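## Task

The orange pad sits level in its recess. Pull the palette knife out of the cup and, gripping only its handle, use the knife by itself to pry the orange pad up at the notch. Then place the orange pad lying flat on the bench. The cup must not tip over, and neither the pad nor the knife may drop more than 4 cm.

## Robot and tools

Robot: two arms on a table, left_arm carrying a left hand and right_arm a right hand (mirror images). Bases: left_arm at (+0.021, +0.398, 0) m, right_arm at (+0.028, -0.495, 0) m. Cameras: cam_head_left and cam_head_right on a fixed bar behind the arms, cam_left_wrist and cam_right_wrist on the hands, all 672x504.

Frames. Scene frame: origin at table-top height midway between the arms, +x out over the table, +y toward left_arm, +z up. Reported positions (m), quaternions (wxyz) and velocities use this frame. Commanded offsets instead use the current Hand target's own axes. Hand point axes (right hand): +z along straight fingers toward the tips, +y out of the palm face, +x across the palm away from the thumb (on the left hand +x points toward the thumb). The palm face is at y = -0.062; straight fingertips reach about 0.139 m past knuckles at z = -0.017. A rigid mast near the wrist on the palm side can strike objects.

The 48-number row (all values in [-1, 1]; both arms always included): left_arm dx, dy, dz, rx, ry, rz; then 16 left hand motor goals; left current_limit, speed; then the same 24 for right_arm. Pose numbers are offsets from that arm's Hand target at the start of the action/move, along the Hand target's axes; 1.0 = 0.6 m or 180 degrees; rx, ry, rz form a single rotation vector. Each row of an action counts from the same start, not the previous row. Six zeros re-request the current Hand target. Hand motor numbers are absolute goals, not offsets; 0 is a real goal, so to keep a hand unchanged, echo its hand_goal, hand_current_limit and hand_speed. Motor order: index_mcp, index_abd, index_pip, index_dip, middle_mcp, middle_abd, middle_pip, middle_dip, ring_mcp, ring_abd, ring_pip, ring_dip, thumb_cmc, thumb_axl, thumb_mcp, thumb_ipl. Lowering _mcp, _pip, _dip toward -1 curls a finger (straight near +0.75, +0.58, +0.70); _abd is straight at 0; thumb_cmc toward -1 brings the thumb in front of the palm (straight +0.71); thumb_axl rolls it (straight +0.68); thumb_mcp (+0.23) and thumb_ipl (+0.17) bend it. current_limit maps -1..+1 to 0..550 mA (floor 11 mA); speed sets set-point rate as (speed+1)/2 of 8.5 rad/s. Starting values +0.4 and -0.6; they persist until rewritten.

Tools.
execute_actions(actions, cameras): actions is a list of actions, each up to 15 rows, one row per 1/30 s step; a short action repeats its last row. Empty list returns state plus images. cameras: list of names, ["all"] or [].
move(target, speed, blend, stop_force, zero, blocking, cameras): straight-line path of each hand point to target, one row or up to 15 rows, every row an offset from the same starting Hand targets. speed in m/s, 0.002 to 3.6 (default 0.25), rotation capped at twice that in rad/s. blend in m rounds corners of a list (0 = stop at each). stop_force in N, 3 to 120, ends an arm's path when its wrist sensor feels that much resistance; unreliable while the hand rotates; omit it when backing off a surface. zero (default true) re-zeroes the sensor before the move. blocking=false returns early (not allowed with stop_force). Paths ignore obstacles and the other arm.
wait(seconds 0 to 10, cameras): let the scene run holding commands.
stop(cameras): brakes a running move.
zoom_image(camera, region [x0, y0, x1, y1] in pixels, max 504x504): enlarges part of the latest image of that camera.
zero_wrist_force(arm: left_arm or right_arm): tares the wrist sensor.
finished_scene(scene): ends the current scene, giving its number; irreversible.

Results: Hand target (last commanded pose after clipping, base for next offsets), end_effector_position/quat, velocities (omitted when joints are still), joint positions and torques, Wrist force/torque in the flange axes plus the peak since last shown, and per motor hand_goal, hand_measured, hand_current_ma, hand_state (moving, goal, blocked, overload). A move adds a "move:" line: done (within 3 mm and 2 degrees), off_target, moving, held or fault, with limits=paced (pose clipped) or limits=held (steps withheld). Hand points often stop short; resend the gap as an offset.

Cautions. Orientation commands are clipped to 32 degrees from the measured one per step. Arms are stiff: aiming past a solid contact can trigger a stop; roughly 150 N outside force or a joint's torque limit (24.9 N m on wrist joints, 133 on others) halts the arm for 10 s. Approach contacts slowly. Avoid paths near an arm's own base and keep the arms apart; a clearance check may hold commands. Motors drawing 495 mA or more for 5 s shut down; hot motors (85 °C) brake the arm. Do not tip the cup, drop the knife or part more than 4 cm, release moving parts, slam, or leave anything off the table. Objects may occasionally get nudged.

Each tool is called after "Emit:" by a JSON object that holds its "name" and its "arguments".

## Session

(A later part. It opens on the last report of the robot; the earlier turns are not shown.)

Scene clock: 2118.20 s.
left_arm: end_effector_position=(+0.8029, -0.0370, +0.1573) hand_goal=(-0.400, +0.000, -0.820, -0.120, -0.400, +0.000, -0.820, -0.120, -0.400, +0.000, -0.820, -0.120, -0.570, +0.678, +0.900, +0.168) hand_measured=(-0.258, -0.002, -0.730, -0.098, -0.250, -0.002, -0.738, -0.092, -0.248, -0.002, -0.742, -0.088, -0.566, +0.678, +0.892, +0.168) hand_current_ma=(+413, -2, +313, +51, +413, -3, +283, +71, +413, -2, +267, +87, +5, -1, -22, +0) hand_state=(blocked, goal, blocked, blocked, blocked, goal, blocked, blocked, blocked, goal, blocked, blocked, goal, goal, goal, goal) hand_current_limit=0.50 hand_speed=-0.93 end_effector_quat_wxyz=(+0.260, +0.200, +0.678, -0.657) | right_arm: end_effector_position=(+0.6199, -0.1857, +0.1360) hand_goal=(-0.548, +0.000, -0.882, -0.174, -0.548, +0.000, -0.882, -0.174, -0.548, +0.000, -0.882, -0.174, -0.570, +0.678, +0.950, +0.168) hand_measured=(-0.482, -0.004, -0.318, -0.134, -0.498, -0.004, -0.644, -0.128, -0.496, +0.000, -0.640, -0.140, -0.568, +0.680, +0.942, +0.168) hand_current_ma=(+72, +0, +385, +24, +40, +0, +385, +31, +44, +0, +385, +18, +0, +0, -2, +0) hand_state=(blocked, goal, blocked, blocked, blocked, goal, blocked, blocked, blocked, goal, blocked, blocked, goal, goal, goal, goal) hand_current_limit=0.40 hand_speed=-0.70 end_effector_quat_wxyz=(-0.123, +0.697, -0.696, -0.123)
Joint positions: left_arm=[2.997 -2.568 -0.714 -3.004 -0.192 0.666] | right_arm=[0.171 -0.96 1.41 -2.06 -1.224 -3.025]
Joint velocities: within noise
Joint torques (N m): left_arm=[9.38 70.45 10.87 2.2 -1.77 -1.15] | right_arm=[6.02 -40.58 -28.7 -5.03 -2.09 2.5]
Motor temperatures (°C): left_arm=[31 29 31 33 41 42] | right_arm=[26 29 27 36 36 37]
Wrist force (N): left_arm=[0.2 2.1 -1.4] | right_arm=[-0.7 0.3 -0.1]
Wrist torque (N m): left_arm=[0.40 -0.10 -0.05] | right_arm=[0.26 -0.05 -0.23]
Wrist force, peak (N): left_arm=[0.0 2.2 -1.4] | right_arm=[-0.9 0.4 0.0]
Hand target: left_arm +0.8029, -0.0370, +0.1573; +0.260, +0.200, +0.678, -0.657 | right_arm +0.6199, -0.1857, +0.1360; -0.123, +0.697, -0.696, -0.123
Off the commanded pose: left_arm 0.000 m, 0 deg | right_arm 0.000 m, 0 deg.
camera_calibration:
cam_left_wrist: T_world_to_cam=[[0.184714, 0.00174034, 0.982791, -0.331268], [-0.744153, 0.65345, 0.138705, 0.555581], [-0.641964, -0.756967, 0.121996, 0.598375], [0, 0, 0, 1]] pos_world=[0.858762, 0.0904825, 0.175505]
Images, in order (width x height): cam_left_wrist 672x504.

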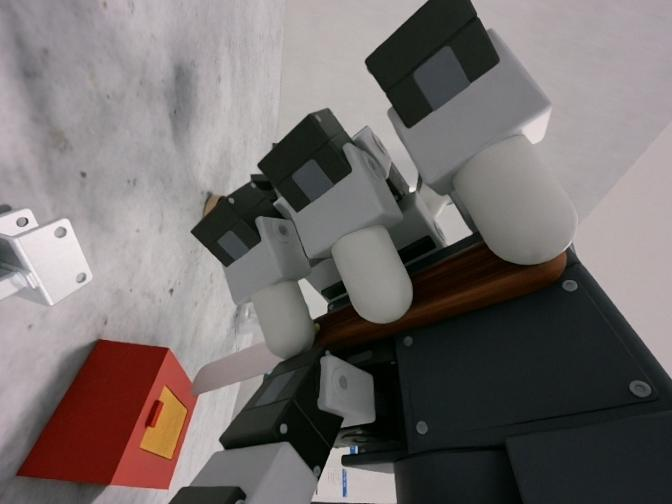

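Emit:
{"name": "move", "arguments": {"target": [-0.0852,-0.0603,-0.332,0,0,0,-0.4,0,-0.82,-0.12,-0.4,0,-0.82,-0.12,-0.4,0,-0.82,-0.12,-0.571,0.677,0.9,0.1676,0.5,-0.93,0,0,0,0,0,0,-0.51,0,-0.62,-0.12,-0.51,0,-0.62,-0.12,-0.51,0,-0.62,-0.12,-0.571,0.677,0.95,0.1676,0.2,-0.7], "speed": 0.15}}

Emit:
{"name": "move", "arguments": {"target": [0,0,0,0,0,0,-0.4,0,-0.82,-0.12,-0.4,0,-0.82,-0.12,-0.4,0,-0.82,-0.12,-0.571,0.677,0.9,0.1676,0.5,-0.93,-0.142,-0.0083,0.151,0,0,0,-0.51,0,-0.62,-0.12,-0.51,0,-0.62,-0.12,-0.51,0,-0.62,-0.12,-0.571,0.677,0.95,0.1676,0.2,-0.7], "speed": 0.1, "cameras": ["cam_right_wrist", "cam_head_right", "cam_left_wrist"]}}

Emit:
{"name": "zoom_image", "arguments": {"camera": "cam_right_wrist", "region": [460, 80, 600, 220]}}

Scene clock: 2195.67 s.
left_arm: end_effector_position=(+0.8030, +0.1630, +0.2174) hand_goal=(-0.400, +0.000, -0.820, -0.120, -0.400, +0.000, -0.820, -0.120, -0.400, +0.000, -0.820, -0.120, -0.570, +0.678, +0.900, +0.168) hand_measured=(-0.258, -0.002, -0.730, -0.098, -0.250, -0.002, -0.738, -0.092, -0.248, -0.002, -0.742, -0.088, -0.566, +0.678, +0.892, +0.168) hand_current_ma=(+413, -2, +313, +51, +413, -3, +283, +71, +413, -2, +267, +87, +5, -1, -21, +0) hand_state=(blocked, goal, blocked, blocked, blocked, goal, blocked, blocked, blocked, goal, blocked, blocked, goal, goal, goal, goal) hand_current_limit=0.50 hand_speed=-0.93 end_effector_quat_wxyz=(+0.260, +0.200, +0.678, -0.657) | right_arm: end_effector_position=(+0.6200, -0.1857, +0.1360) hand_goal=(-0.510, +0.000, -0.620, -0.120, -0.510, +0.000, -0.620, -0.120, -0.510, +0.000, -0.620, -0.120, -0.570, +0.678, +0.950, +0.168) hand_measured=(-0.450, -0.004, -0.382, -0.084, -0.494, -0.004, -0.622, -0.118, -0.492, +0.000, -0.622, -0.118, -0.566, +0.680, +0.942, +0.168) hand_current_ma=(+57, +0, +330, +19, +4, +0, +0, +0, +5, +0, +0, +0, +0, +0, -2, +0) hand_state=(blocked, goal, blocked, blocked, goal, goal, goal, goal, goal, goal, goal, goal, goal, goal, goal, goal) hand_current_limit=0.20 hand_speed=-0.70 end_effector_quat_wxyz=(-0.123, +0.697, -0.696, -0.123)
Joint positions: left_arm=[3.271 -2.44 -0.801 -3.038 0.082 0.659] | right_arm=[0.171 -0.96 1.41 -2.06 -1.224 -3.025]
Joint torques (N m): left_arm=[9.71 66.73 10.55 1.89 1.86 -0.98] | right_arm=[6.14 -42.32 -28.14 -4.94 -2.18 2.56]
Wrist force (N): left_arm=[-0.1 1.9 -1.2] | right_arm=[-0.8 0.3 0.0]
Wrist torque (N m): left_arm=[0.36 -0.07 -0.06] | right_arm=[0.25 -0.05 -0.23]
Wrist force, peak (N): left_arm=[-0.2 1.8 -2.2] | right_arm=[-0.9 0.3 0.0]
Hand target: left_arm +0.8030, +0.1630, +0.2174; +0.260, +0.200, +0.678, -0.657 | right_arm +0.6199, -0.1857, +0.1360; -0.123, +0.697, -0.696, -0.123
Off the commanded pose: left_arm 0.000 m, 0 deg | right_arm 0.000 m, 0 deg.
move: done

Scene clock: 2197.37 s.
left_arm: end_effector_position=(+0.8030, +0.1630, +0.2174) hand_goal=(-0.400, +0.000, -0.820, -0.120, -0.400, +0.000, -0.820, -0.120, -0.400, +0.000, -0.820, -0.120, -0.570, +0.678, +0.900, +0.168) hand_measured=(-0.258, -0.002, -0.730, -0.098, -0.250, -0.002, -0.738, -0.092, -0.248, -0.002, -0.742, -0.088, -0.566, +0.678, +0.892, +0.168) hand_current_ma=(+413, -2, +313, +51, +413, -3, +283, +71, +413, -2, +267, +87, +5, -1, -21, +0) hand_state=(blocked, goal, blocked, blocked, blocked, goal, blocked, blocked, blocked, goal, blocked, blocked, goal, goal, goal, goal) hand_current_limit=0.50 hand_speed=-0.93 end_effector_quat_wxyz=(+0.260, +0.200, +0.678, -0.657) | right_arm: end_effector_position=(+0.6247, -0.0747, +0.0800) hand_goal=(-0.510, +0.000, -0.620, -0.120, -0.510, +0.000, -0.620, -0.120, -0.510, +0.000, -0.620, -0.120, -0.570, +0.678, +0.950, +0.168) hand_measured=(-0.450, -0.004, -0.382, -0.084, -0.494, -0.004, -0.622, -0.118, -0.492, +0.000, -0.622, -0.118, -0.566, +0.680, +0.942, +0.168) hand_current_ma=(+57, +0, +330, +19, +4, +0, +0, +0, +5, +0, +0, +0, +0, +0, -2, +0) hand_state=(blocked, goal, blocked, blocked, goal, goal, goal, goal, goal, goal, goal, goal, goal, goal, goal, goal) hand_current_limit=0.20 hand_speed=-0.70 end_effector_quat_wxyz=(-0.123, +0.697, -0.696, -0.123)
Joint positions: left_arm=[3.272 -2.44 -0.801 -3.037 0.082 0.659] | right_arm=[0.321 -0.794 1.29 -2.161 -1.234 -2.865]
Joint torques (N m): left_arm=[10.06 66.59 10.47 1.78 1.98 -1] | right_arm=[5.79 -47.41 -28.03 -5.08 -2.24 2.25]
Wrist force (N): left_arm=[-0.1 1.8 -1.2] | right_arm=[-0.6 0.5 0.1]
Wrist torque (N m): left_arm=[0.34 -0.07 -0.06] | right_arm=[0.27 -0.07 -0.20]
Wrist force, peak (N): left_arm=[0.0 2.0 -1.3] | right_arm=[-1.3 0.3 0.6]
Hand target: left_arm +0.8030, +0.1630, +0.2174; +0.260, +0.200, +0.678, -0.657 | right_arm +0.6247, -0.0746, +0.0800; -0.123, +0.697, -0.696, -0.123
Off the commanded pose: left_arm 0.000 m, 0 deg | right_arm 0.000 m, 0 deg.
move: done
camera_calibration:
cam_left_wrist: T_world_to_cam=[[0.184704, 0.00187888, 0.982792, -0.390714], [-0.744162, 0.653461, 0.138607, 0.416583], [-0.641956, -0.756958, 0.122095, 0.742405], [0, 0, 0, 1]] pos_world=[0.858762, 0.290483, 0.235606]
cam_right_wrist: T_world_to_cam=[[-0.647342, 0.724845, 0.235686, 0.468306], [0.519544, 0.193376, 0.832274, -0.421231], [0.557694, 0.661215, -0.501769, -0.130419], [0, 0, 0, 1]] pos_world=[0.594736, -0.171758, 0.174767]
Images, in order (width x height): cam_head_right 672x504, cam_left_wrist 672x504, cam_right_wrist 672x504.

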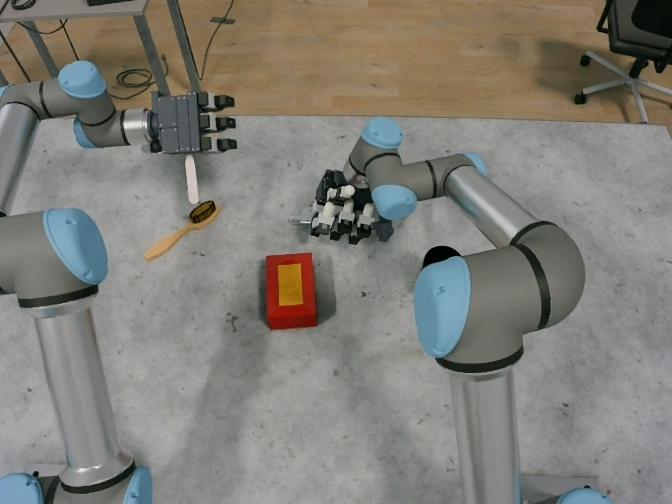

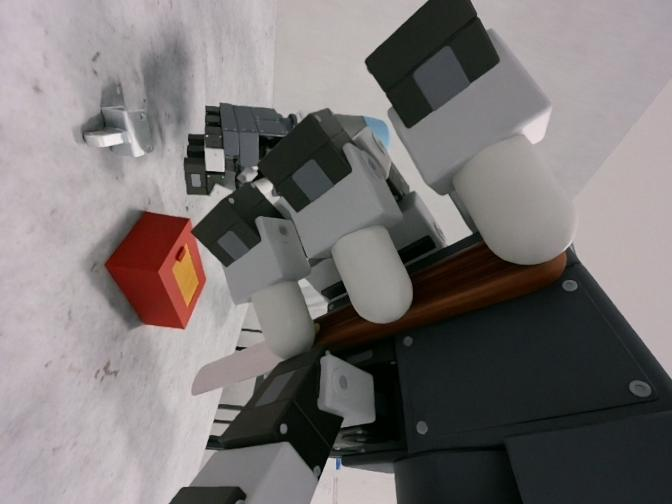

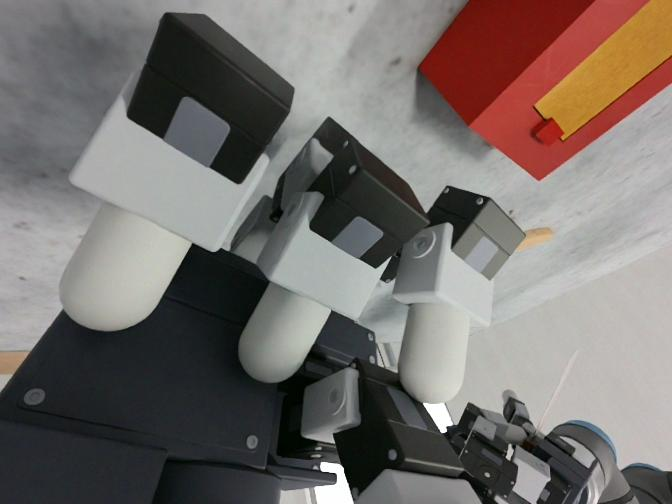

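Scaled by 3.600 from the camera's 672x504 image, which has a finer 960x720 frame.

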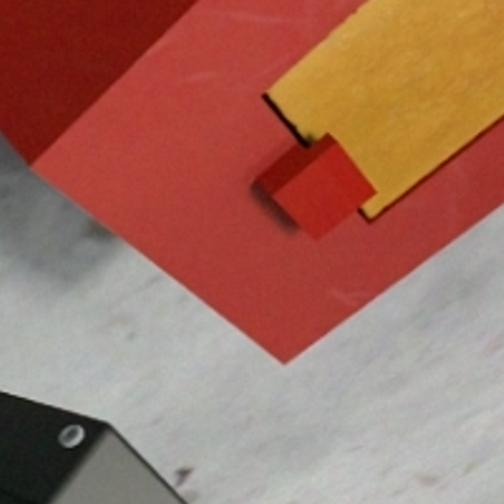

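Emit:
{"name": "zoom_image", "arguments": {"camera": "cam_right_wrist", "region": [520, 100, 575, 155]}}

Emit:
{"name": "zoom_image", "arguments": {"camera": "cam_head_right", "region": [272, 252, 308, 288]}}

Scaled by 9.164 from the camera's 672x504 image, which has a finer 960x720 frame.

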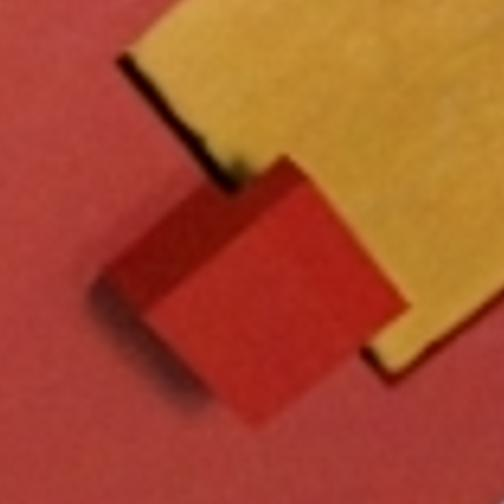

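Scaled by 14.000 from the camera's 672x504 image, which has a finer 960x720 frame.

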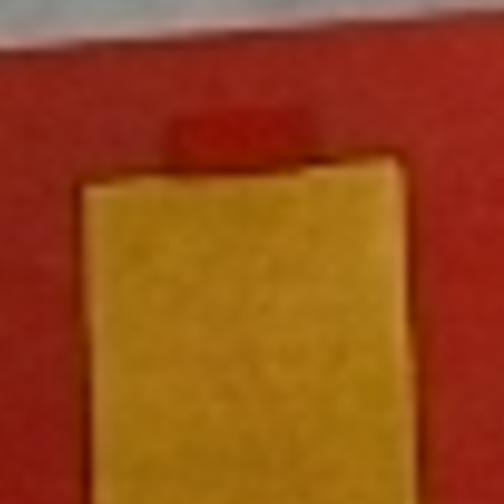

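Emit:
{"name": "move", "arguments": {"target": [[0,0,0,0,0,0,-0.4,0,-0.82,-0.12,-0.4,0,-0.82,-0.12,-0.4,0,-0.82,-0.12,-0.571,0.677,0.9,0.1676,0.5,-0.93,-0.037,0,-0.1993,0,0,0,-0.51,0,-0.62,-0.12,-0.51,0,-0.62,-0.12,-0.51,0,-0.62,-0.12,-0.571,0.677,0.95,0.1676,0.2,-0.7],[0,0,0,0,0,0,-0.4,0,-0.82,-0.12,-0.4,0,-0.82,-0.12,-0.4,0,-0.82,-0.12,-0.571,0.677,0.9,0.1676,0.5,-0.93,-0.1257,0.1745,-0.2737,0.0871,0.0871,0.4943,-0.51,0,-0.62,-0.12,-0.51,0,-0.62,-0.12,-0.51,0,-0.62,-0.12,-0.571,0.677,0.95,0.1676,0.2,-0.7],[0,0,0,0,0,0,-0.4,0,-0.82,-0.12,-0.4,0,-0.82,-0.12,-0.4,0,-0.82,-0.12,-0.571,0.677,0.9,0.1676,0.5,-0.93,-0.1188,0.2162,-0.0455,0.0871,0.0871,0.4943,-0.51,0,-0.62,-0.12,-0.51,0,-0.62,-0.12,-0.51,0,-0.62,-0.12,-0.571,0.677,0.95,0.1676,0.2,-0.7]], "speed": 0.25, "blend": [0.03, 0.03, 0], "cameras": ["cam_right_wrist"]}}

Emit:
{"name": "zoom_image", "arguments": {"camera": "cam_right_wrist", "region": [420, 80, 600, 260]}}

Scene clock: 2371.80 s.
left_arm: end_effector_position=(+0.8030, +0.1630, +0.2174) hand_goal=(-0.400, +0.000, -0.820, -0.120, -0.400, +0.000, -0.820, -0.120, -0.400, +0.000, -0.820, -0.120, -0.570, +0.678, +0.900, +0.168) hand_measured=(-0.258, -0.002, -0.730, -0.098, -0.250, -0.002, -0.738, -0.092, -0.248, -0.002, -0.742, -0.088, -0.566, +0.678, +0.892, +0.168) hand_current_ma=(+413, -2, +313, +51, +412, -3, +283, +71, +412, -2, +267, +87, +5, -1, -21, +0) hand_state=(blocked, goal, blocked, blocked, blocked, goal, blocked, blocked, blocked, goal, blocked, blocked, goal, goal, goal, goal) hand_current_limit=0.50 hand_speed=-0.93 end_effector_quat_wxyz=(+0.260, +0.200, +0.678, -0.657) | right_arm: end_effector_position=(+0.4949, -0.0172, +0.1300) hand_goal=(-0.510, +0.000, -0.620, -0.120, -0.510, +0.000, -0.620, -0.120, -0.510, +0.000, -0.620, -0.120, -0.570, +0.678, +0.950, +0.168) hand_measured=(-0.450, -0.004, -0.382, -0.084, -0.496, -0.002, -0.622, -0.118, -0.494, +0.000, -0.622, -0.118, -0.566, +0.680, +0.942, +0.168) hand_current_ma=(+58, +0, +330, +20, +3, +0, +0, +0, +5, +0, +0, +0, +0, +0, -2, +0) hand_state=(blocked, goal, blocked, blocked, goal, goal, goal, goal, goal, goal, goal, goal, goal, goal, goal, goal) hand_current_limit=0.20 hand_speed=-0.70 end_effector_quat_wxyz=(+0.000, -0.001, +1.000, +0.000)
Joint positions: left_arm=[3.272 -2.44 -0.801 -3.037 0.082 0.659] | right_arm=[0.556 -1.227 1.772 -2.115 -1.571 -1.076]
Joint torques (N m): left_arm=[9.13 66.68 10.23 1.68 1.7 -1.05] | right_arm=[5.66 -29.48 -10.12 -5.53 2.62 2.22]
Wrist force (N): left_arm=[0.1 1.8 -1.3] | right_arm=[-0.1 0.2 0.0]
Wrist torque (N m): left_arm=[0.36 -0.09 -0.04] | right_arm=[0.23 -0.05 -0.09]
Wrist force, peak (N): left_arm=[0.1 2.2 -1.2] | right_arm=[-0.6 0.6 1.2]
Hand target: left_arm +0.8030, +0.1630, +0.2174; +0.260, +0.200, +0.678, -0.657 | right_arm +0.4949, -0.0172, +0.1300; +0.000, -0.001, +1.000, +0.000
Off the commanded pose: left_arm 0.000 m, 0 deg | right_arm 0.000 m, 0 deg.
move: done
camera_calibration:
cam_right_wrist: T_world_to_cam=[[0.76131, 0.647831, -0.0268633, -0.333505], [0.466698, -0.518746, 0.716306, -0.377618], [0.45011, -0.557868, -0.697269, -0.0132679], [0, 0, 0, 1]] pos_world=[0.436107, 0.0127655, 0.25228]
Images, in order (width x height): cam_right_wrist 672x504.

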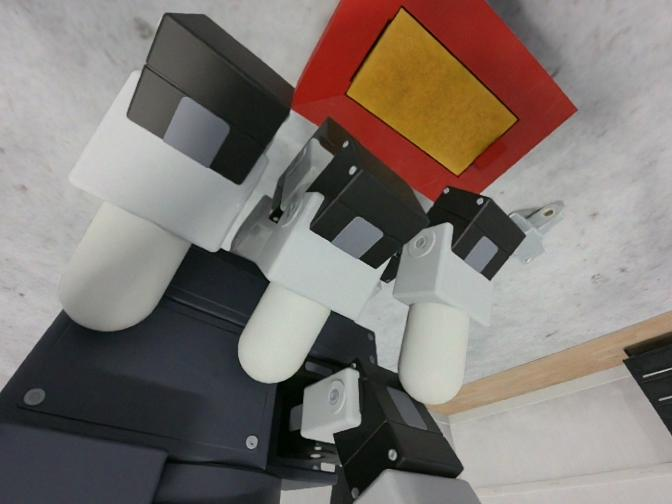

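Scaled by 2.800 from the camera's 672x504 image, which has a finer 960x720 frame.

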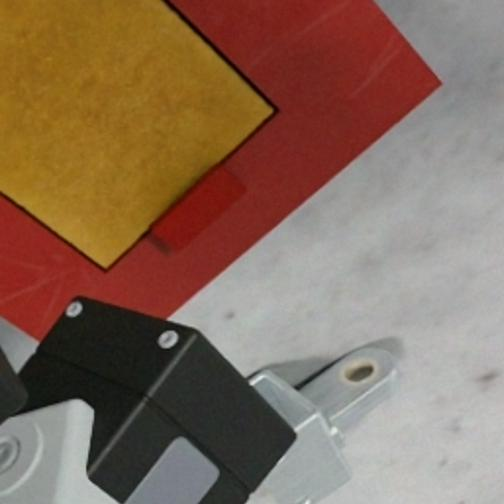

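Emit:
{"name": "zoom_image", "arguments": {"camera": "cam_right_wrist", "region": [460, 120, 530, 190]}}

Scaled by 7.200 from the camera's 672x504 image, which has a finer 960x720 frame.

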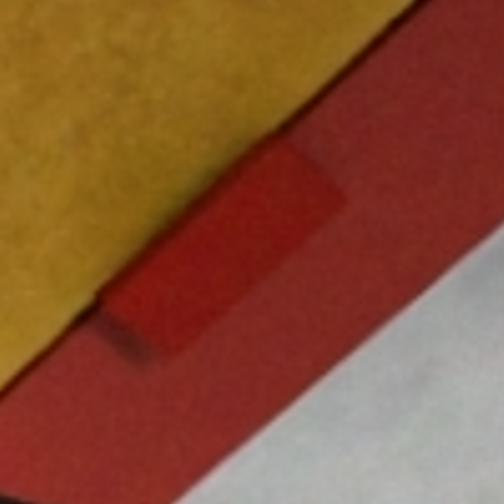

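Emit:
{"name": "zoom_image", "arguments": {"camera": "cam_right_wrist", "region": [470, 130, 510, 170]}}

Scaled by 12.600 from the camera's 672x504 image, which has a finer 960x720 frame.

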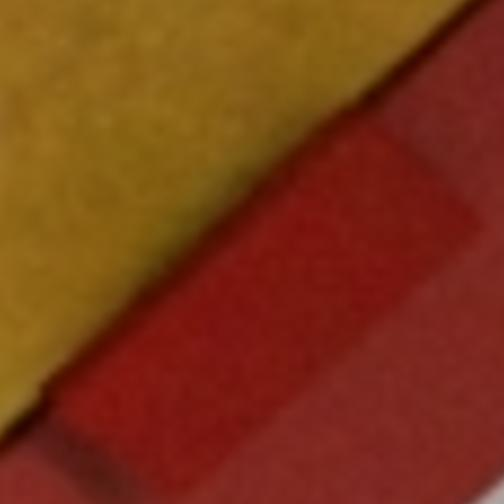

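Emit:
{"name": "move", "arguments": {"target": [0,0,0,0,0,0,-0.4,0,-0.82,-0.12,-0.4,0,-0.82,-0.12,-0.4,0,-0.82,-0.12,-0.571,0.677,0.9,0.1676,0.5,-0.93,-0.0852,-0.0163,-0.0917,0,0.2174,0,-0.51,0,-0.62,-0.12,-0.51,0,-0.62,-0.12,-0.51,0,-0.62,-0.12,-0.571,0.677,0.95,0.1676,0.2,-0.7], "speed": 0.2, "cameras": ["cam_right_wrist"]}}

Emit:
{"name": "zoom_image", "arguments": {"camera": "cam_right_wrist", "region": [420, 80, 600, 260]}}

Scene clock: 2517.20 s.
left_arm: end_effector_position=(+0.8030, +0.1630, +0.2174) hand_goal=(-0.400, +0.000, -0.820, -0.120, -0.400, +0.000, -0.820, -0.120, -0.400, +0.000, -0.820, -0.120, -0.570, +0.678, +0.900, +0.168) hand_measured=(-0.258, -0.002, -0.730, -0.098, -0.250, -0.002, -0.738, -0.092, -0.248, -0.002, -0.742, -0.088, -0.566, +0.678, +0.892, +0.168) hand_current_ma=(+413, -2, +313, +51, +412, -3, +283, +71, +413, -2, +267, +87, +5, -1, -21, +0) hand_state=(blocked, goal, blocked, blocked, blocked, goal, blocked, blocked, blocked, goal, blocked, blocked, goal, goal, goal, goal) hand_current_limit=0.50 hand_speed=-0.93 end_effector_quat_wxyz=(+0.260, +0.200, +0.678, -0.657) | right_arm: end_effector_position=(+0.5461, -0.0269, +0.1850) hand_goal=(-0.510, +0.000, -0.620, -0.120, -0.510, +0.000, -0.620, -0.120, -0.510, +0.000, -0.620, -0.120, -0.570, +0.678, +0.950, +0.168) hand_measured=(-0.450, -0.002, -0.382, -0.084, -0.496, -0.002, -0.622, -0.118, -0.494, +0.000, -0.622, -0.118, -0.564, +0.676, +0.942, +0.168) hand_current_ma=(+58, +0, +330, +20, +3, +0, +0, +0, +4, +0, +0, +0, +0, +0, -2, +0) hand_state=(blocked, goal, blocked, blocked, goal, goal, goal, goal, goal, goal, goal, goal, goal, goal, goal, goal) hand_current_limit=0.20 hand_speed=-0.70 end_effector_quat_wxyz=(-0.335, -0.001, +0.942, +0.000)
Joint positions: left_arm=[3.272 -2.44 -0.801 -3.037 0.082 0.659] | right_arm=[0.417 -0.879 1.011 -1.052 -1.349 -1.291]
Joint torques (N m): left_arm=[9.31 66.21 10.64 1.74 1.6 -1.04] | right_arm=[-5.23 -45.03 -29.42 1.9 -2.34 -2.24]
Wrist force (N): left_arm=[-0.1 1.8 -1.3] | right_arm=[1.3 0.2 -0.1]
Wrist torque (N m): left_arm=[0.35 -0.07 -0.06] | right_arm=[0.19 0.07 0.30]
Wrist force, peak (N): left_arm=[-0.1 2.0 -1.4] | right_arm=[1.4 0.1 0.0]
Hand target: left_arm +0.8030, +0.1630, +0.2174; +0.260, +0.200, +0.678, -0.657 | right_arm +0.5461, -0.0269, +0.1850; -0.335, -0.001, +0.942, +0.000
Off the commanded pose: left_arm 0.000 m, 0 deg | right_arm 0.000 m, 0 deg.
move: done
camera_calibration:
cam_right_wrist: T_world_to_cam=[[0.573304, 0.647448, -0.50213, -0.174093], [0.814313, -0.518047, 0.261765, -0.55156], [-0.0906476, -0.558962, -0.824224, 0.315376], [0, 0, 0, 1]] pos_world=[0.577539, 0.00326452, 0.316902]
Images, in order (width x height): cam_right_wrist 672x504.

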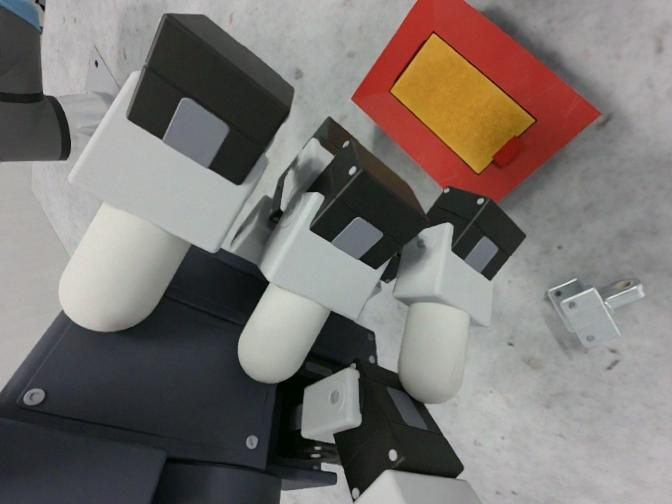

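Scaled by 2.800 from the camera's 672x504 image, which has a finer 960x720 frame.

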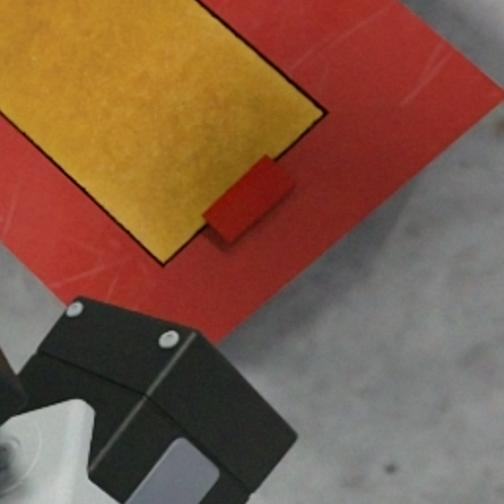

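Emit:
{"name": "move", "arguments": {"target": [0,0,0,0,0,0,-0.4,0,-0.82,-0.12,-0.4,0,-0.82,-0.12,-0.4,0,-0.82,-0.12,-0.571,0.677,0.9,0.1676,0.5,-0.93,0.1268,0.0217,0.2494,0,-0.3618,0,-0.51,0,-0.62,-0.12,-0.51,0,-0.62,-0.12,-0.51,0,-0.62,-0.12,-0.571,0.677,0.95,0.1676,0.2,-0.7], "speed": 0.2, "cameras": ["cam_right_wrist"]}}

Emit:
{"name": "zoom_image", "arguments": {"camera": "cam_right_wrist", "region": [420, 60, 600, 240]}}

Scene clock: 2580.97 s.
left_arm: end_effector_position=(+0.8030, +0.1630, +0.2174) hand_goal=(-0.400, +0.000, -0.820, -0.120, -0.400, +0.000, -0.820, -0.120, -0.400, +0.000, -0.820, -0.120, -0.570, +0.678, +0.900, +0.168) hand_measured=(-0.258, -0.002, -0.730, -0.098, -0.250, -0.002, -0.738, -0.092, -0.248, -0.002, -0.742, -0.088, -0.566, +0.678, +0.892, +0.168) hand_current_ma=(+413, -2, +313, +51, +413, -3, +283, +71, +412, -2, +267, +87, +5, -1, -21, +0) hand_state=(blocked, goal, blocked, blocked, blocked, goal, blocked, blocked, blocked, goal, blocked, blocked, goal, goal, goal, goal) hand_current_limit=0.50 hand_speed=-0.93 end_effector_quat_wxyz=(+0.260, +0.200, +0.678, -0.657) | right_arm: end_effector_position=(+0.3926, -0.0142, +0.1170) hand_goal=(-0.510, +0.000, -0.620, -0.120, -0.510, +0.000, -0.620, -0.120, -0.510, +0.000, -0.620, -0.120, -0.570, +0.678, +0.950, +0.168) hand_measured=(-0.450, -0.002, -0.382, -0.084, -0.498, -0.002, -0.622, -0.118, -0.496, +0.000, -0.622, -0.118, -0.564, +0.676, +0.942, +0.168) hand_current_ma=(+58, +0, +330, +20, +3, +0, +0, +0, +4, +0, +0, +0, +0, +0, -2, +0) hand_state=(blocked, goal, blocked, blocked, goal, goal, goal, goal, goal, goal, goal, goal, goal, goal, goal, goal) hand_current_limit=0.20 hand_speed=-0.70 end_effector_quat_wxyz=(+0.225, -0.001, +0.974, +0.000)
Joint positions: left_arm=[3.272 -2.44 -0.801 -3.037 0.082 0.659] | right_arm=[0.787 -1.343 2.203 -2.781 -1.866 -0.898]
Joint torques (N m): left_arm=[9.29 66.37 10.59 1.76 1.5 -1.02] | right_arm=[5.61 -20.61 -6.11 -5.78 -3.04 2.55]
Wrist force (N): left_arm=[-0.1 2.1 -1.2] | right_arm=[-1.2 0.2 -0.1]
Wrist torque (N m): left_arm=[0.38 -0.07 -0.06] | right_arm=[0.23 -0.03 -0.30]
Wrist force, peak (N): left_arm=[0.0 2.1 -1.4] | right_arm=[1.5 0.1 -0.1]
Hand target: left_arm +0.8030, +0.1630, +0.2174; +0.260, +0.200, +0.678, -0.657 | right_arm +0.3926, -0.0142, +0.1170; +0.225, -0.001, +0.974, +0.000
Off the commanded pose: left_arm 0.000 m, 0 deg | right_arm 0.000 m, 0 deg.
move: done
camera_calibration:
cam_right_wrist: T_world_to_cam=[[0.695995, 0.647605, 0.310159, -0.271664], [0.105717, -0.51966, 0.847808, -0.192592], [0.710222, -0.55728, -0.430143, -0.107996], [0, 0, 0, 1]] pos_world=[0.286138, 0.0156646, 0.201086]
Images, in order (width x height): cam_right_wrist 672x504.

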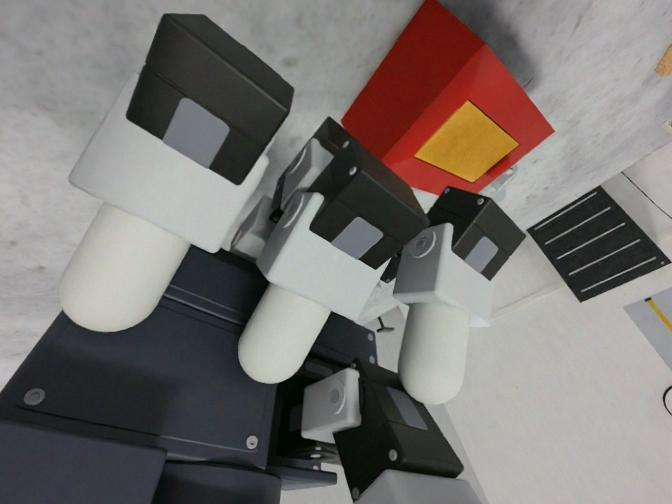

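Scaled by 2.800 from the camera's 672x504 image, which has a finer 960x720 frame.

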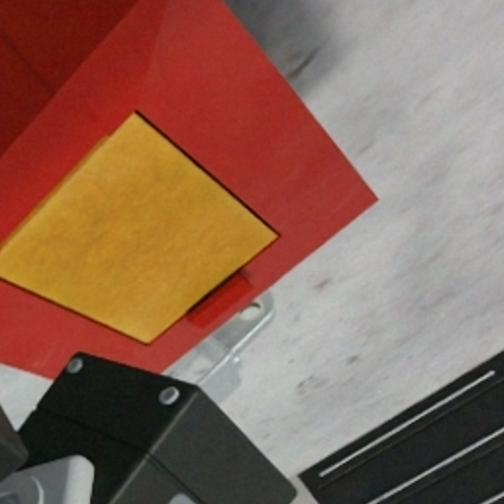

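Emit:
{"name": "zoom_image", "arguments": {"camera": "cam_right_wrist", "region": [475, 140, 535, 200]}}

Emit:
{"name": "zoom_image", "arguments": {"camera": "cam_right_wrist", "region": [400, 90, 480, 170]}}

Scaled by 8.400 from the camera's 672x504 image, which has a finer 960x720 frame.

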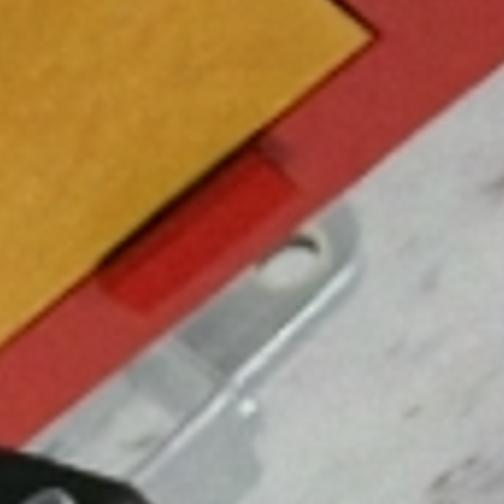

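Scaled by 6.300 from the camera's 672x504 image, which has a finer 960x720 frame.

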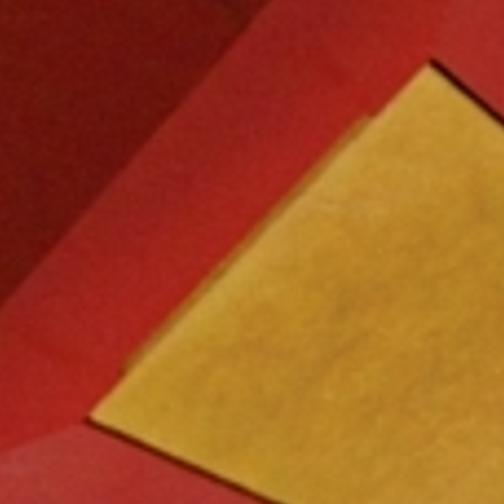

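Emit:
{"name": "move", "arguments": {"target": [0,0,0,0,0,0,-0.4,0,-0.82,-0.12,-0.4,0,-0.82,-0.12,-0.4,0,-0.82,-0.12,-0.571,0.677,0.9,0.1676,0.5,-0.93,0.0693,-0.0212,0.0395,0,0,0,-0.51,0,-0.62,-0.12,-0.51,0,-0.62,-0.12,-0.51,0,-0.62,-0.12,-0.571,0.677,0.95,0.1676,0.2,-0.7], "speed": 0.15, "cameras": ["cam_right_wrist"]}}

Emit:
{"name": "zoom_image", "arguments": {"camera": "cam_right_wrist", "region": [400, 60, 620, 280]}}

Scene clock: 2642.93 s.
left_arm: end_effector_position=(+0.8030, +0.1630, +0.2174) hand_goal=(-0.400, +0.000, -0.820, -0.120, -0.400, +0.000, -0.820, -0.120, -0.400, +0.000, -0.820, -0.120, -0.570, +0.678, +0.900, +0.168) hand_measured=(-0.258, -0.002, -0.730, -0.098, -0.250, -0.002, -0.738, -0.092, -0.248, -0.002, -0.742, -0.088, -0.566, +0.678, +0.892, +0.168) hand_current_ma=(+413, -2, +313, +51, +413, -3, +283, +71, +413, -2, +267, +87, +5, -1, -21, +0) hand_state=(blocked, goal, blocked, blocked, blocked, goal, blocked, blocked, blocked, goal, blocked, blocked, goal, goal, goal, goal) hand_current_limit=0.50 hand_speed=-0.93 end_effector_quat_wxyz=(+0.260, +0.200, +0.678, -0.657) | right_arm: end_effector_position=(+0.3656, -0.0270, +0.0775) hand_goal=(-0.510, +0.000, -0.620, -0.120, -0.510, +0.000, -0.620, -0.120, -0.510, +0.000, -0.620, -0.120, -0.570, +0.678, +0.950, +0.168) hand_measured=(-0.450, -0.002, -0.382, -0.084, -0.498, -0.002, -0.622, -0.118, -0.496, +0.000, -0.622, -0.118, -0.564, +0.676, +0.942, +0.168) hand_current_ma=(+58, +0, +330, +20, +3, +0, +0, +0, +4, +0, +0, +0, +0, +0, -2, +0) hand_state=(blocked, goal, blocked, blocked, goal, goal, goal, goal, goal, goal, goal, goal, goal, goal, goal, goal) hand_current_limit=0.20 hand_speed=-0.70 end_effector_quat_wxyz=(+0.225, -0.001, +0.974, +0.000)
Joint positions: left_arm=[3.272 -2.44 -0.801 -3.037 0.082 0.659] | right_arm=[0.807 -1.295 2.301 -2.92 -1.872 -0.878]
Joint torques (N m): left_arm=[9.09 66.22 10.7 1.72 1.47 -1.04] | right_arm=[6.29 -20.83 -5.71 -5.94 -3.08 2.44]
Wrist force (N): left_arm=[0.1 2.0 -1.2] | right_arm=[-1.0 0.1 0.3]
Wrist torque (N m): left_arm=[0.37 -0.09 -0.05] | right_arm=[0.19 -0.06 -0.28]
Wrist force, peak (N): left_arm=[-0.1 2.0 -1.5] | right_arm=[-1.8 0.3 -0.4]
Hand target: left_arm +0.8030, +0.1630, +0.2174; +0.260, +0.200, +0.678, -0.657 | right_arm +0.3656, -0.0270, +0.0774; +0.225, -0.001, +0.974, +0.000
Off the commanded pose: left_arm 0.000 m, 0 deg | right_arm 0.000 m, 0 deg.
move: done
camera_calibration:
cam_right_wrist: T_world_to_cam=[[0.696003, 0.647569, 0.310218, -0.232343], [0.105669, -0.519705, 0.847786, -0.162885], [0.710221, -0.557281, -0.430144, -0.112944], [0, 0, 0, 1]] pos_world=[0.259138, 0.0028645, 0.161586]
Images, in order (width x height): cam_right_wrist 672x504.

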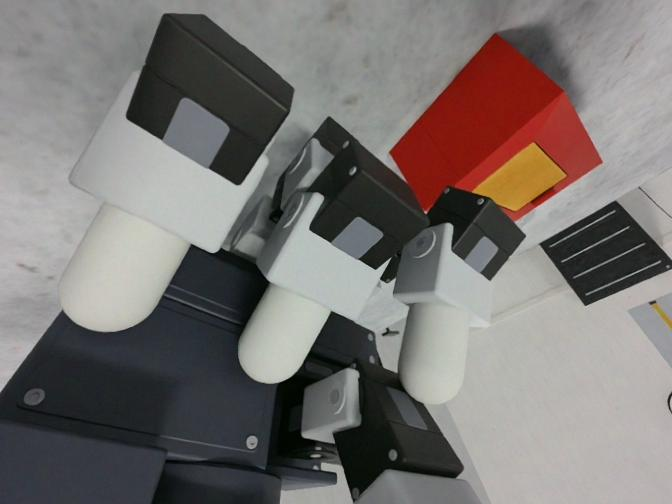

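Scaled by 2.291 from the camera's 672x504 image, which has a finer 960x720 frame.

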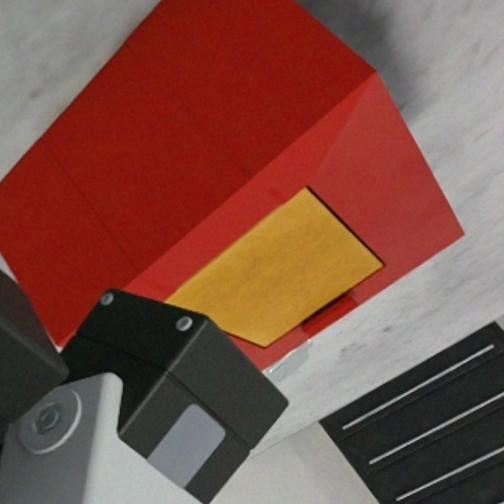

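Emit:
{"name": "move", "arguments": {"target": [[0,0,0,0,0,0,-0.4,0,-0.82,-0.12,-0.4,0,-0.82,-0.12,-0.4,0,-0.82,-0.12,-0.571,0.677,0.9,0.1676,0.5,-0.93,-0.1825,0,-0.3746,0,0,0,-0.51,0,-0.62,-0.12,-0.51,0,-0.62,-0.12,-0.51,0,-0.62,-0.12,-0.571,0.677,0.95,0.1676,0.2,-0.7],[0,0,0,0,0,0,-0.4,0,-0.82,-0.12,-0.4,0,-0.82,-0.12,-0.4,0,-0.82,-0.12,-0.571,0.677,0.9,0.1676,0.5,-0.93,-0.2655,-0.538,-0.376,0,0,0,-0.51,0,-0.62,-0.12,-0.51,0,-0.62,-0.12,-0.51,0,-0.62,-0.12,-0.571,0.677,0.95,0.1676,0.2,-0.7]], "speed": 0.2, "blend": [0.05,0], "cameras": ["all"]}}

Scene clock: 2760.43 s.
left_arm: end_effector_position=(+0.8030, +0.1630, +0.2174) hand_goal=(-0.400, +0.000, -0.820, -0.120, -0.400, +0.000, -0.820, -0.120, -0.400, +0.000, -0.820, -0.120, -0.570, +0.678, +0.900, +0.168) hand_measured=(-0.258, -0.002, -0.730, -0.098, -0.250, -0.002, -0.738, -0.092, -0.248, -0.002, -0.742, -0.088, -0.566, +0.678, +0.892, +0.168) hand_current_ma=(+413, -2, +313, +51, +413, -3, +283, +71, +413, -2, +267, +87, +5, -1, -21, +0) hand_state=(blocked, goal, blocked, blocked, blocked, goal, blocked, blocked, blocked, goal, blocked, blocked, goal, goal, goal, goal) hand_current_limit=0.50 hand_speed=-0.93 end_effector_quat_wxyz=(+0.260, +0.200, +0.678, -0.657) | right_arm: end_effector_position=(+0.4107, -0.3497, +0.3500) hand_goal=(-0.510, +0.000, -0.620, -0.120, -0.510, +0.000, -0.620, -0.120, -0.510, +0.000, -0.620, -0.120, -0.570, +0.678, +0.950, +0.168) hand_measured=(-0.450, -0.002, -0.382, -0.084, -0.498, -0.002, -0.622, -0.118, -0.496, +0.000, -0.622, -0.118, -0.564, +0.676, +0.942, +0.168) hand_current_ma=(+58, +0, +330, +20, +3, +0, +0, +0, +4, +0, +0, +0, +0, +0, -2, +0) hand_state=(blocked, goal, blocked, blocked, goal, goal, goal, goal, goal, goal, goal, goal, goal, goal, goal, goal) hand_current_limit=0.20 hand_speed=-0.70 end_effector_quat_wxyz=(+0.225, -0.001, +0.974, +0.000)
Joint positions: left_arm=[3.272 -2.44 -0.801 -3.037 0.082 0.659] | right_arm=[-0.233 -2.196 2.203 -2.014 -1.443 -1.837]
Joint torques (N m): left_arm=[9.13 66.63 11.12 1.6 1.31 -0.94] | right_arm=[-5.57 -4 -31.74 0.11 3.33 -1.92]
Wrist force (N): left_arm=[0.1 1.9 -1.2] | right_arm=[-1.1 0.2 0.3]
Wrist torque (N m): left_arm=[0.35 -0.10 -0.04] | right_arm=[0.19 -0.04 -0.17]
Wrist force, peak (N): left_arm=[0.1 2.0 -1.4] | right_arm=[-1.2 -1.4 0.4]
Hand target: left_arm +0.8030, +0.1630, +0.2174; +0.260, +0.200, +0.678, -0.657 | right_arm +0.4107, -0.3497, +0.3500; +0.225, -0.001, +0.974, +0.000
Off the commanded pose: left_arm 0.000 m, 0 deg | right_arm 0.000 m, 0 deg.
move: done
camera_calibration:
cam_left_wrist: T_world_to_cam=[[0.184704, 0.00187888, 0.982792, -0.390714], [-0.744162, 0.653461, 0.138607, 0.416583], [-0.641956, -0.756958, 0.122095, 0.742405], [0, 0, 0, 1]] pos_world=[0.858762, 0.290483, 0.235606]
cam_right_wrist: T_world_to_cam=[[0.695981, 0.647586, 0.310232, -0.13929], [0.105609, -0.519658, 0.847822, -0.566363], [0.710252, -0.557304, -0.430063, -0.207647], [0, 0, 0, 1]] pos_world=[0.304238, -0.319835, 0.434086]

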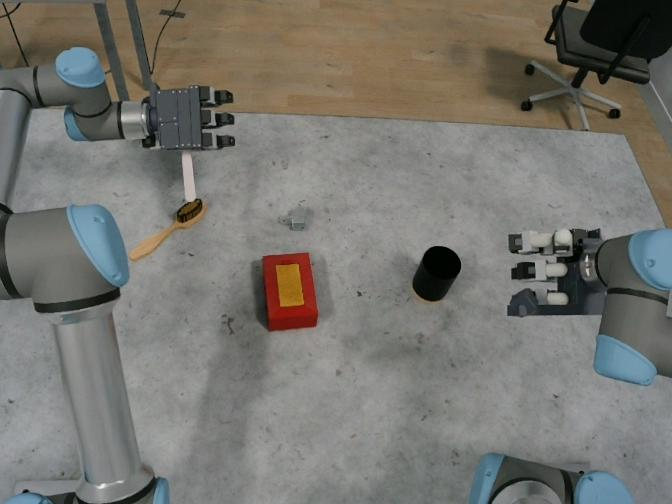

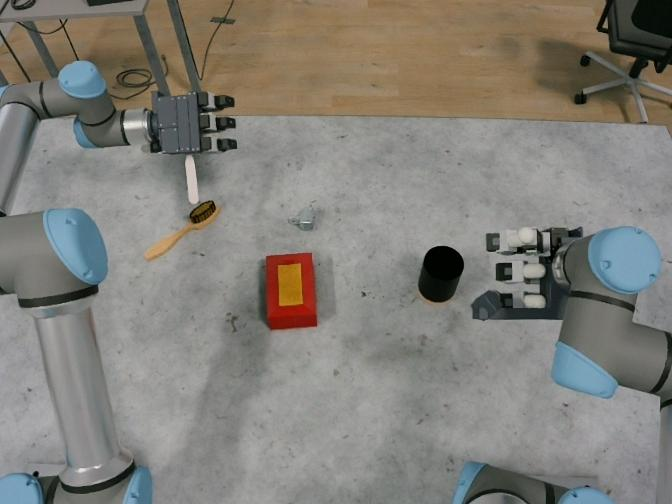

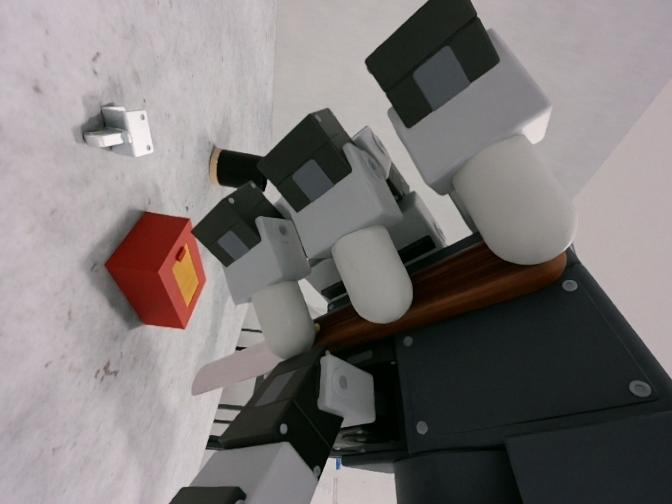

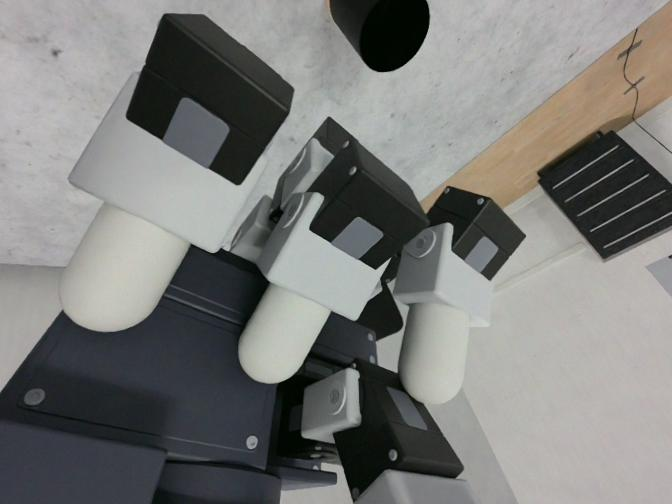

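Emit:
{"name": "zoom_image", "arguments": {"camera": "cam_left_wrist", "region": [100, 200, 230, 340]}}

Emit:
{"name": "zoom_image", "arguments": {"camera": "cam_head_left", "region": [250, 240, 330, 340]}}

Scaled by 3.600 from the camera's 672x504 image, which has a finer 960x720 frame.

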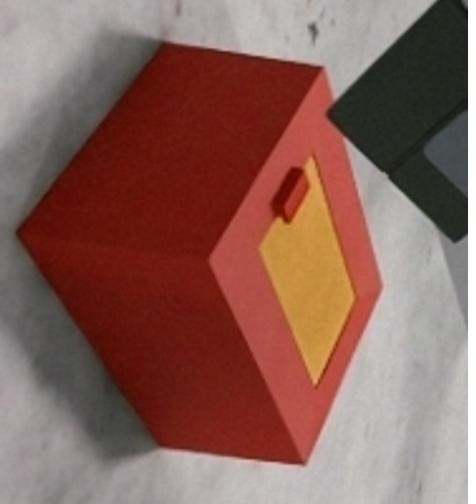

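Scaled by 5.040 from the camera's 672x504 image, which has a finer 960x720 frame.

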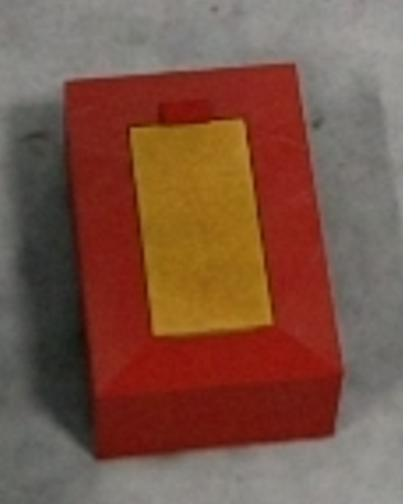

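Emit:
{"name": "zoom_image", "arguments": {"camera": "cam_left_wrist", "region": [165, 235, 205, 275]}}

Emit:
{"name": "zoom_image", "arguments": {"camera": "cam_head_right", "region": [260, 245, 325, 295]}}

Scaled by 12.600 from the camera's 672x504 image, which has a finer 960x720 frame.

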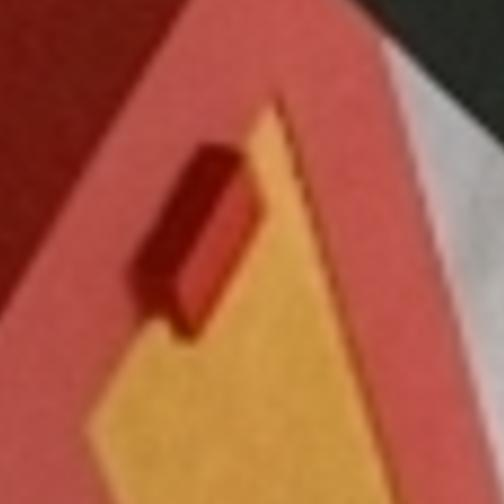

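Scaled by 7.754 from the camera's 672x504 image, which has a finer 960x720 frame.

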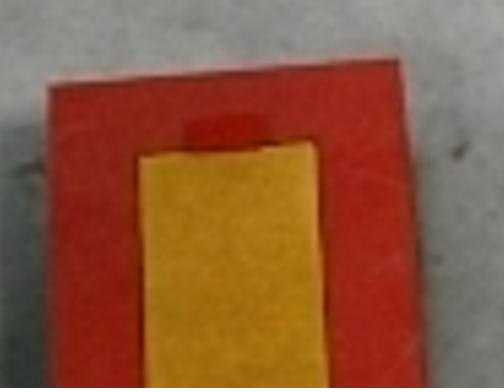

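Emit:
{"name": "move", "arguments": {"target": [0.1504,0.0274,0.3288,0,0,0,-0.4,0,-0.82,-0.12,-0.4,0,-0.82,-0.12,-0.4,0,-0.82,-0.12,-0.571,0.677,0.9,0.1676,0.5,-0.93,0,0,0,0,0,0,-0.51,0,-0.62,-0.12,-0.51,0,-0.62,-0.12,-0.51,0,-0.62,-0.12,-0.571,0.677,0.95,0.1676,0.2,-0.7], "speed": 0.12, "cameras": ["all"]}}

Scene clock: 2961.50 s.
left_arm: end_effector_position=(+0.7600, -0.0389, +0.1487) hand_goal=(-0.400, +0.000, -0.820, -0.120, -0.400, +0.000, -0.820, -0.120, -0.400, +0.000, -0.820, -0.120, -0.570, +0.678, +0.900, +0.168) hand_measured=(-0.258, -0.002, -0.730, -0.098, -0.250, -0.002, -0.738, -0.092, -0.248, -0.002, -0.742, -0.088, -0.566, +0.678, +0.892, +0.168) hand_current_ma=(+413, -2, +313, +51, +413, -3, +283, +71, +413, -2, +267, +87, +5, -1, -20, +0) hand_state=(blocked, goal, blocked, blocked, blocked, goal, blocked, blocked, blocked, goal, blocked, blocked, goal, goal, goal, goal) hand_current_limit=0.50 hand_speed=-0.93 end_effector_quat_wxyz=(+0.260, +0.200, +0.678, -0.657) | right_arm: end_effector_position=(+0.4107, -0.3497, +0.3500) hand_goal=(-0.510, +0.000, -0.620, -0.120, -0.510, +0.000, -0.620, -0.120, -0.510, +0.000, -0.620, -0.120, -0.570, +0.678, +0.950, +0.168) hand_measured=(-0.450, -0.002, -0.382, -0.084, -0.498, -0.002, -0.622, -0.118, -0.496, +0.000, -0.622, -0.118, -0.564, +0.676, +0.942, +0.168) hand_current_ma=(+58, +0, +330, +20, +3, +0, +0, +0, +4, +0, +0, +0, +0, +0, -2, +0) hand_state=(blocked, goal, blocked, blocked, goal, goal, goal, goal, goal, goal, goal, goal, goal, goal, goal, goal) hand_current_limit=0.20 hand_speed=-0.70 end_effector_quat_wxyz=(+0.225, -0.001, +0.974, +0.000)
Joint positions: left_arm=[2.988 -2.446 -0.968 -2.872 -0.201 0.666] | right_arm=[-0.233 -2.196 2.203 -2.014 -1.443 -1.837]
Joint torques (N m): left_arm=[-8.78 52.82 11.11 2.34 -1.97 -1.14] | right_arm=[-5.36 -4.42 -29.17 -0.07 3.2 -2.05]
Wrist force (N): left_arm=[0.3 2.0 -1.2] | right_arm=[-1.0 0.1 0.3]
Wrist torque (N m): left_arm=[0.37 -0.10 -0.04] | right_arm=[0.18 -0.05 -0.17]
Wrist force, peak (N): left_arm=[-0.6 1.8 -2.3] | right_arm=[-1.2 0.3 0.2]
Hand target: left_arm +0.7600, -0.0389, +0.1487; +0.260, +0.200, +0.678, -0.657 | right_arm +0.4107, -0.3497, +0.3500; +0.225, -0.001, +0.974, +0.000
Off the commanded pose: left_arm 0.000 m, 0 deg | right_arm 0.000 m, 0 deg.
move: done
camera_calibration:
cam_left_wrist: T_world_to_cam=[[0.184777, 0.00181494, 0.982779, -0.314926], [-0.744144, 0.653461, 0.138703, 0.526009], [-0.641956, -0.756958, 0.122095, 0.570358], [0, 0, 0, 1]] pos_world=[0.815762, 0.0885825, 0.166905]
cam_right_wrist: T_world_to_cam=[[0.696003, 0.647569, 0.310218, -0.139296], [0.105669, -0.519705, 0.847786, -0.566381], [0.710221, -0.557281, -0.430144, -0.207595], [0, 0, 0, 1]] pos_world=[0.304238, -0.319835, 0.434086]

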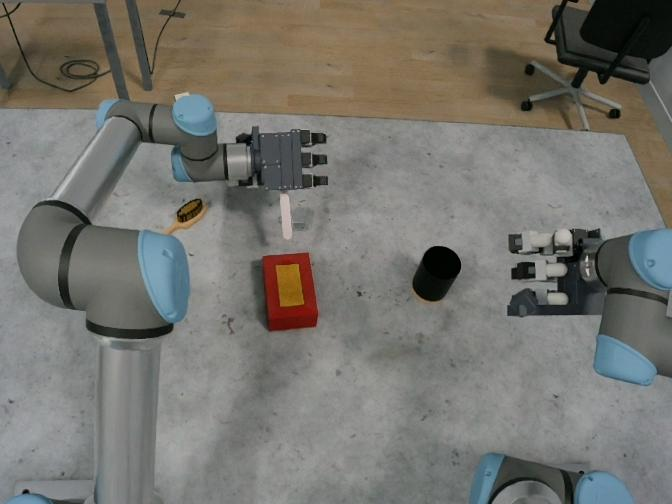

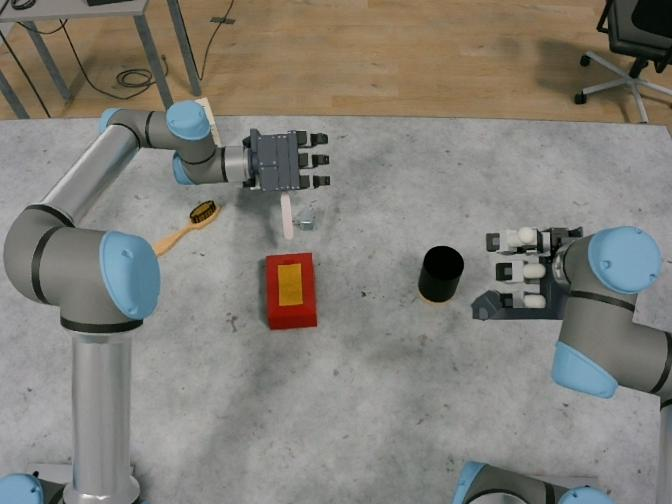

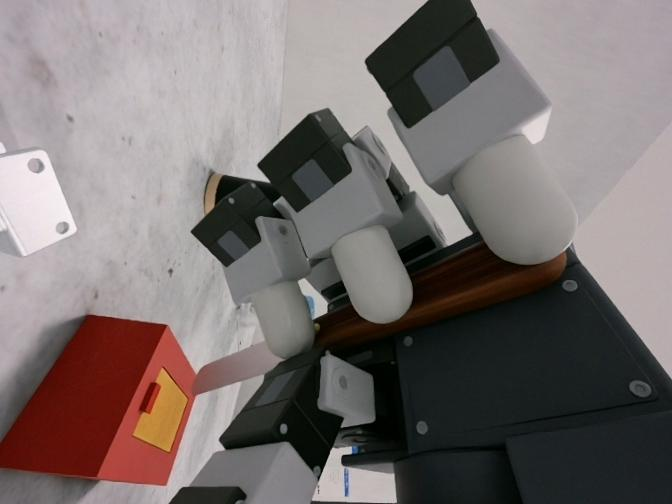

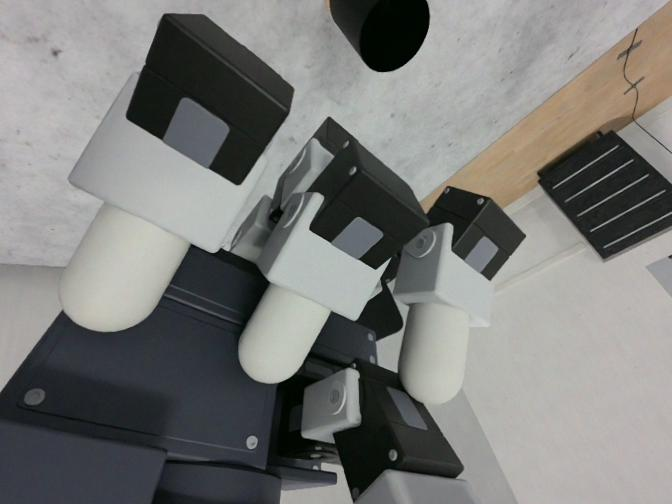

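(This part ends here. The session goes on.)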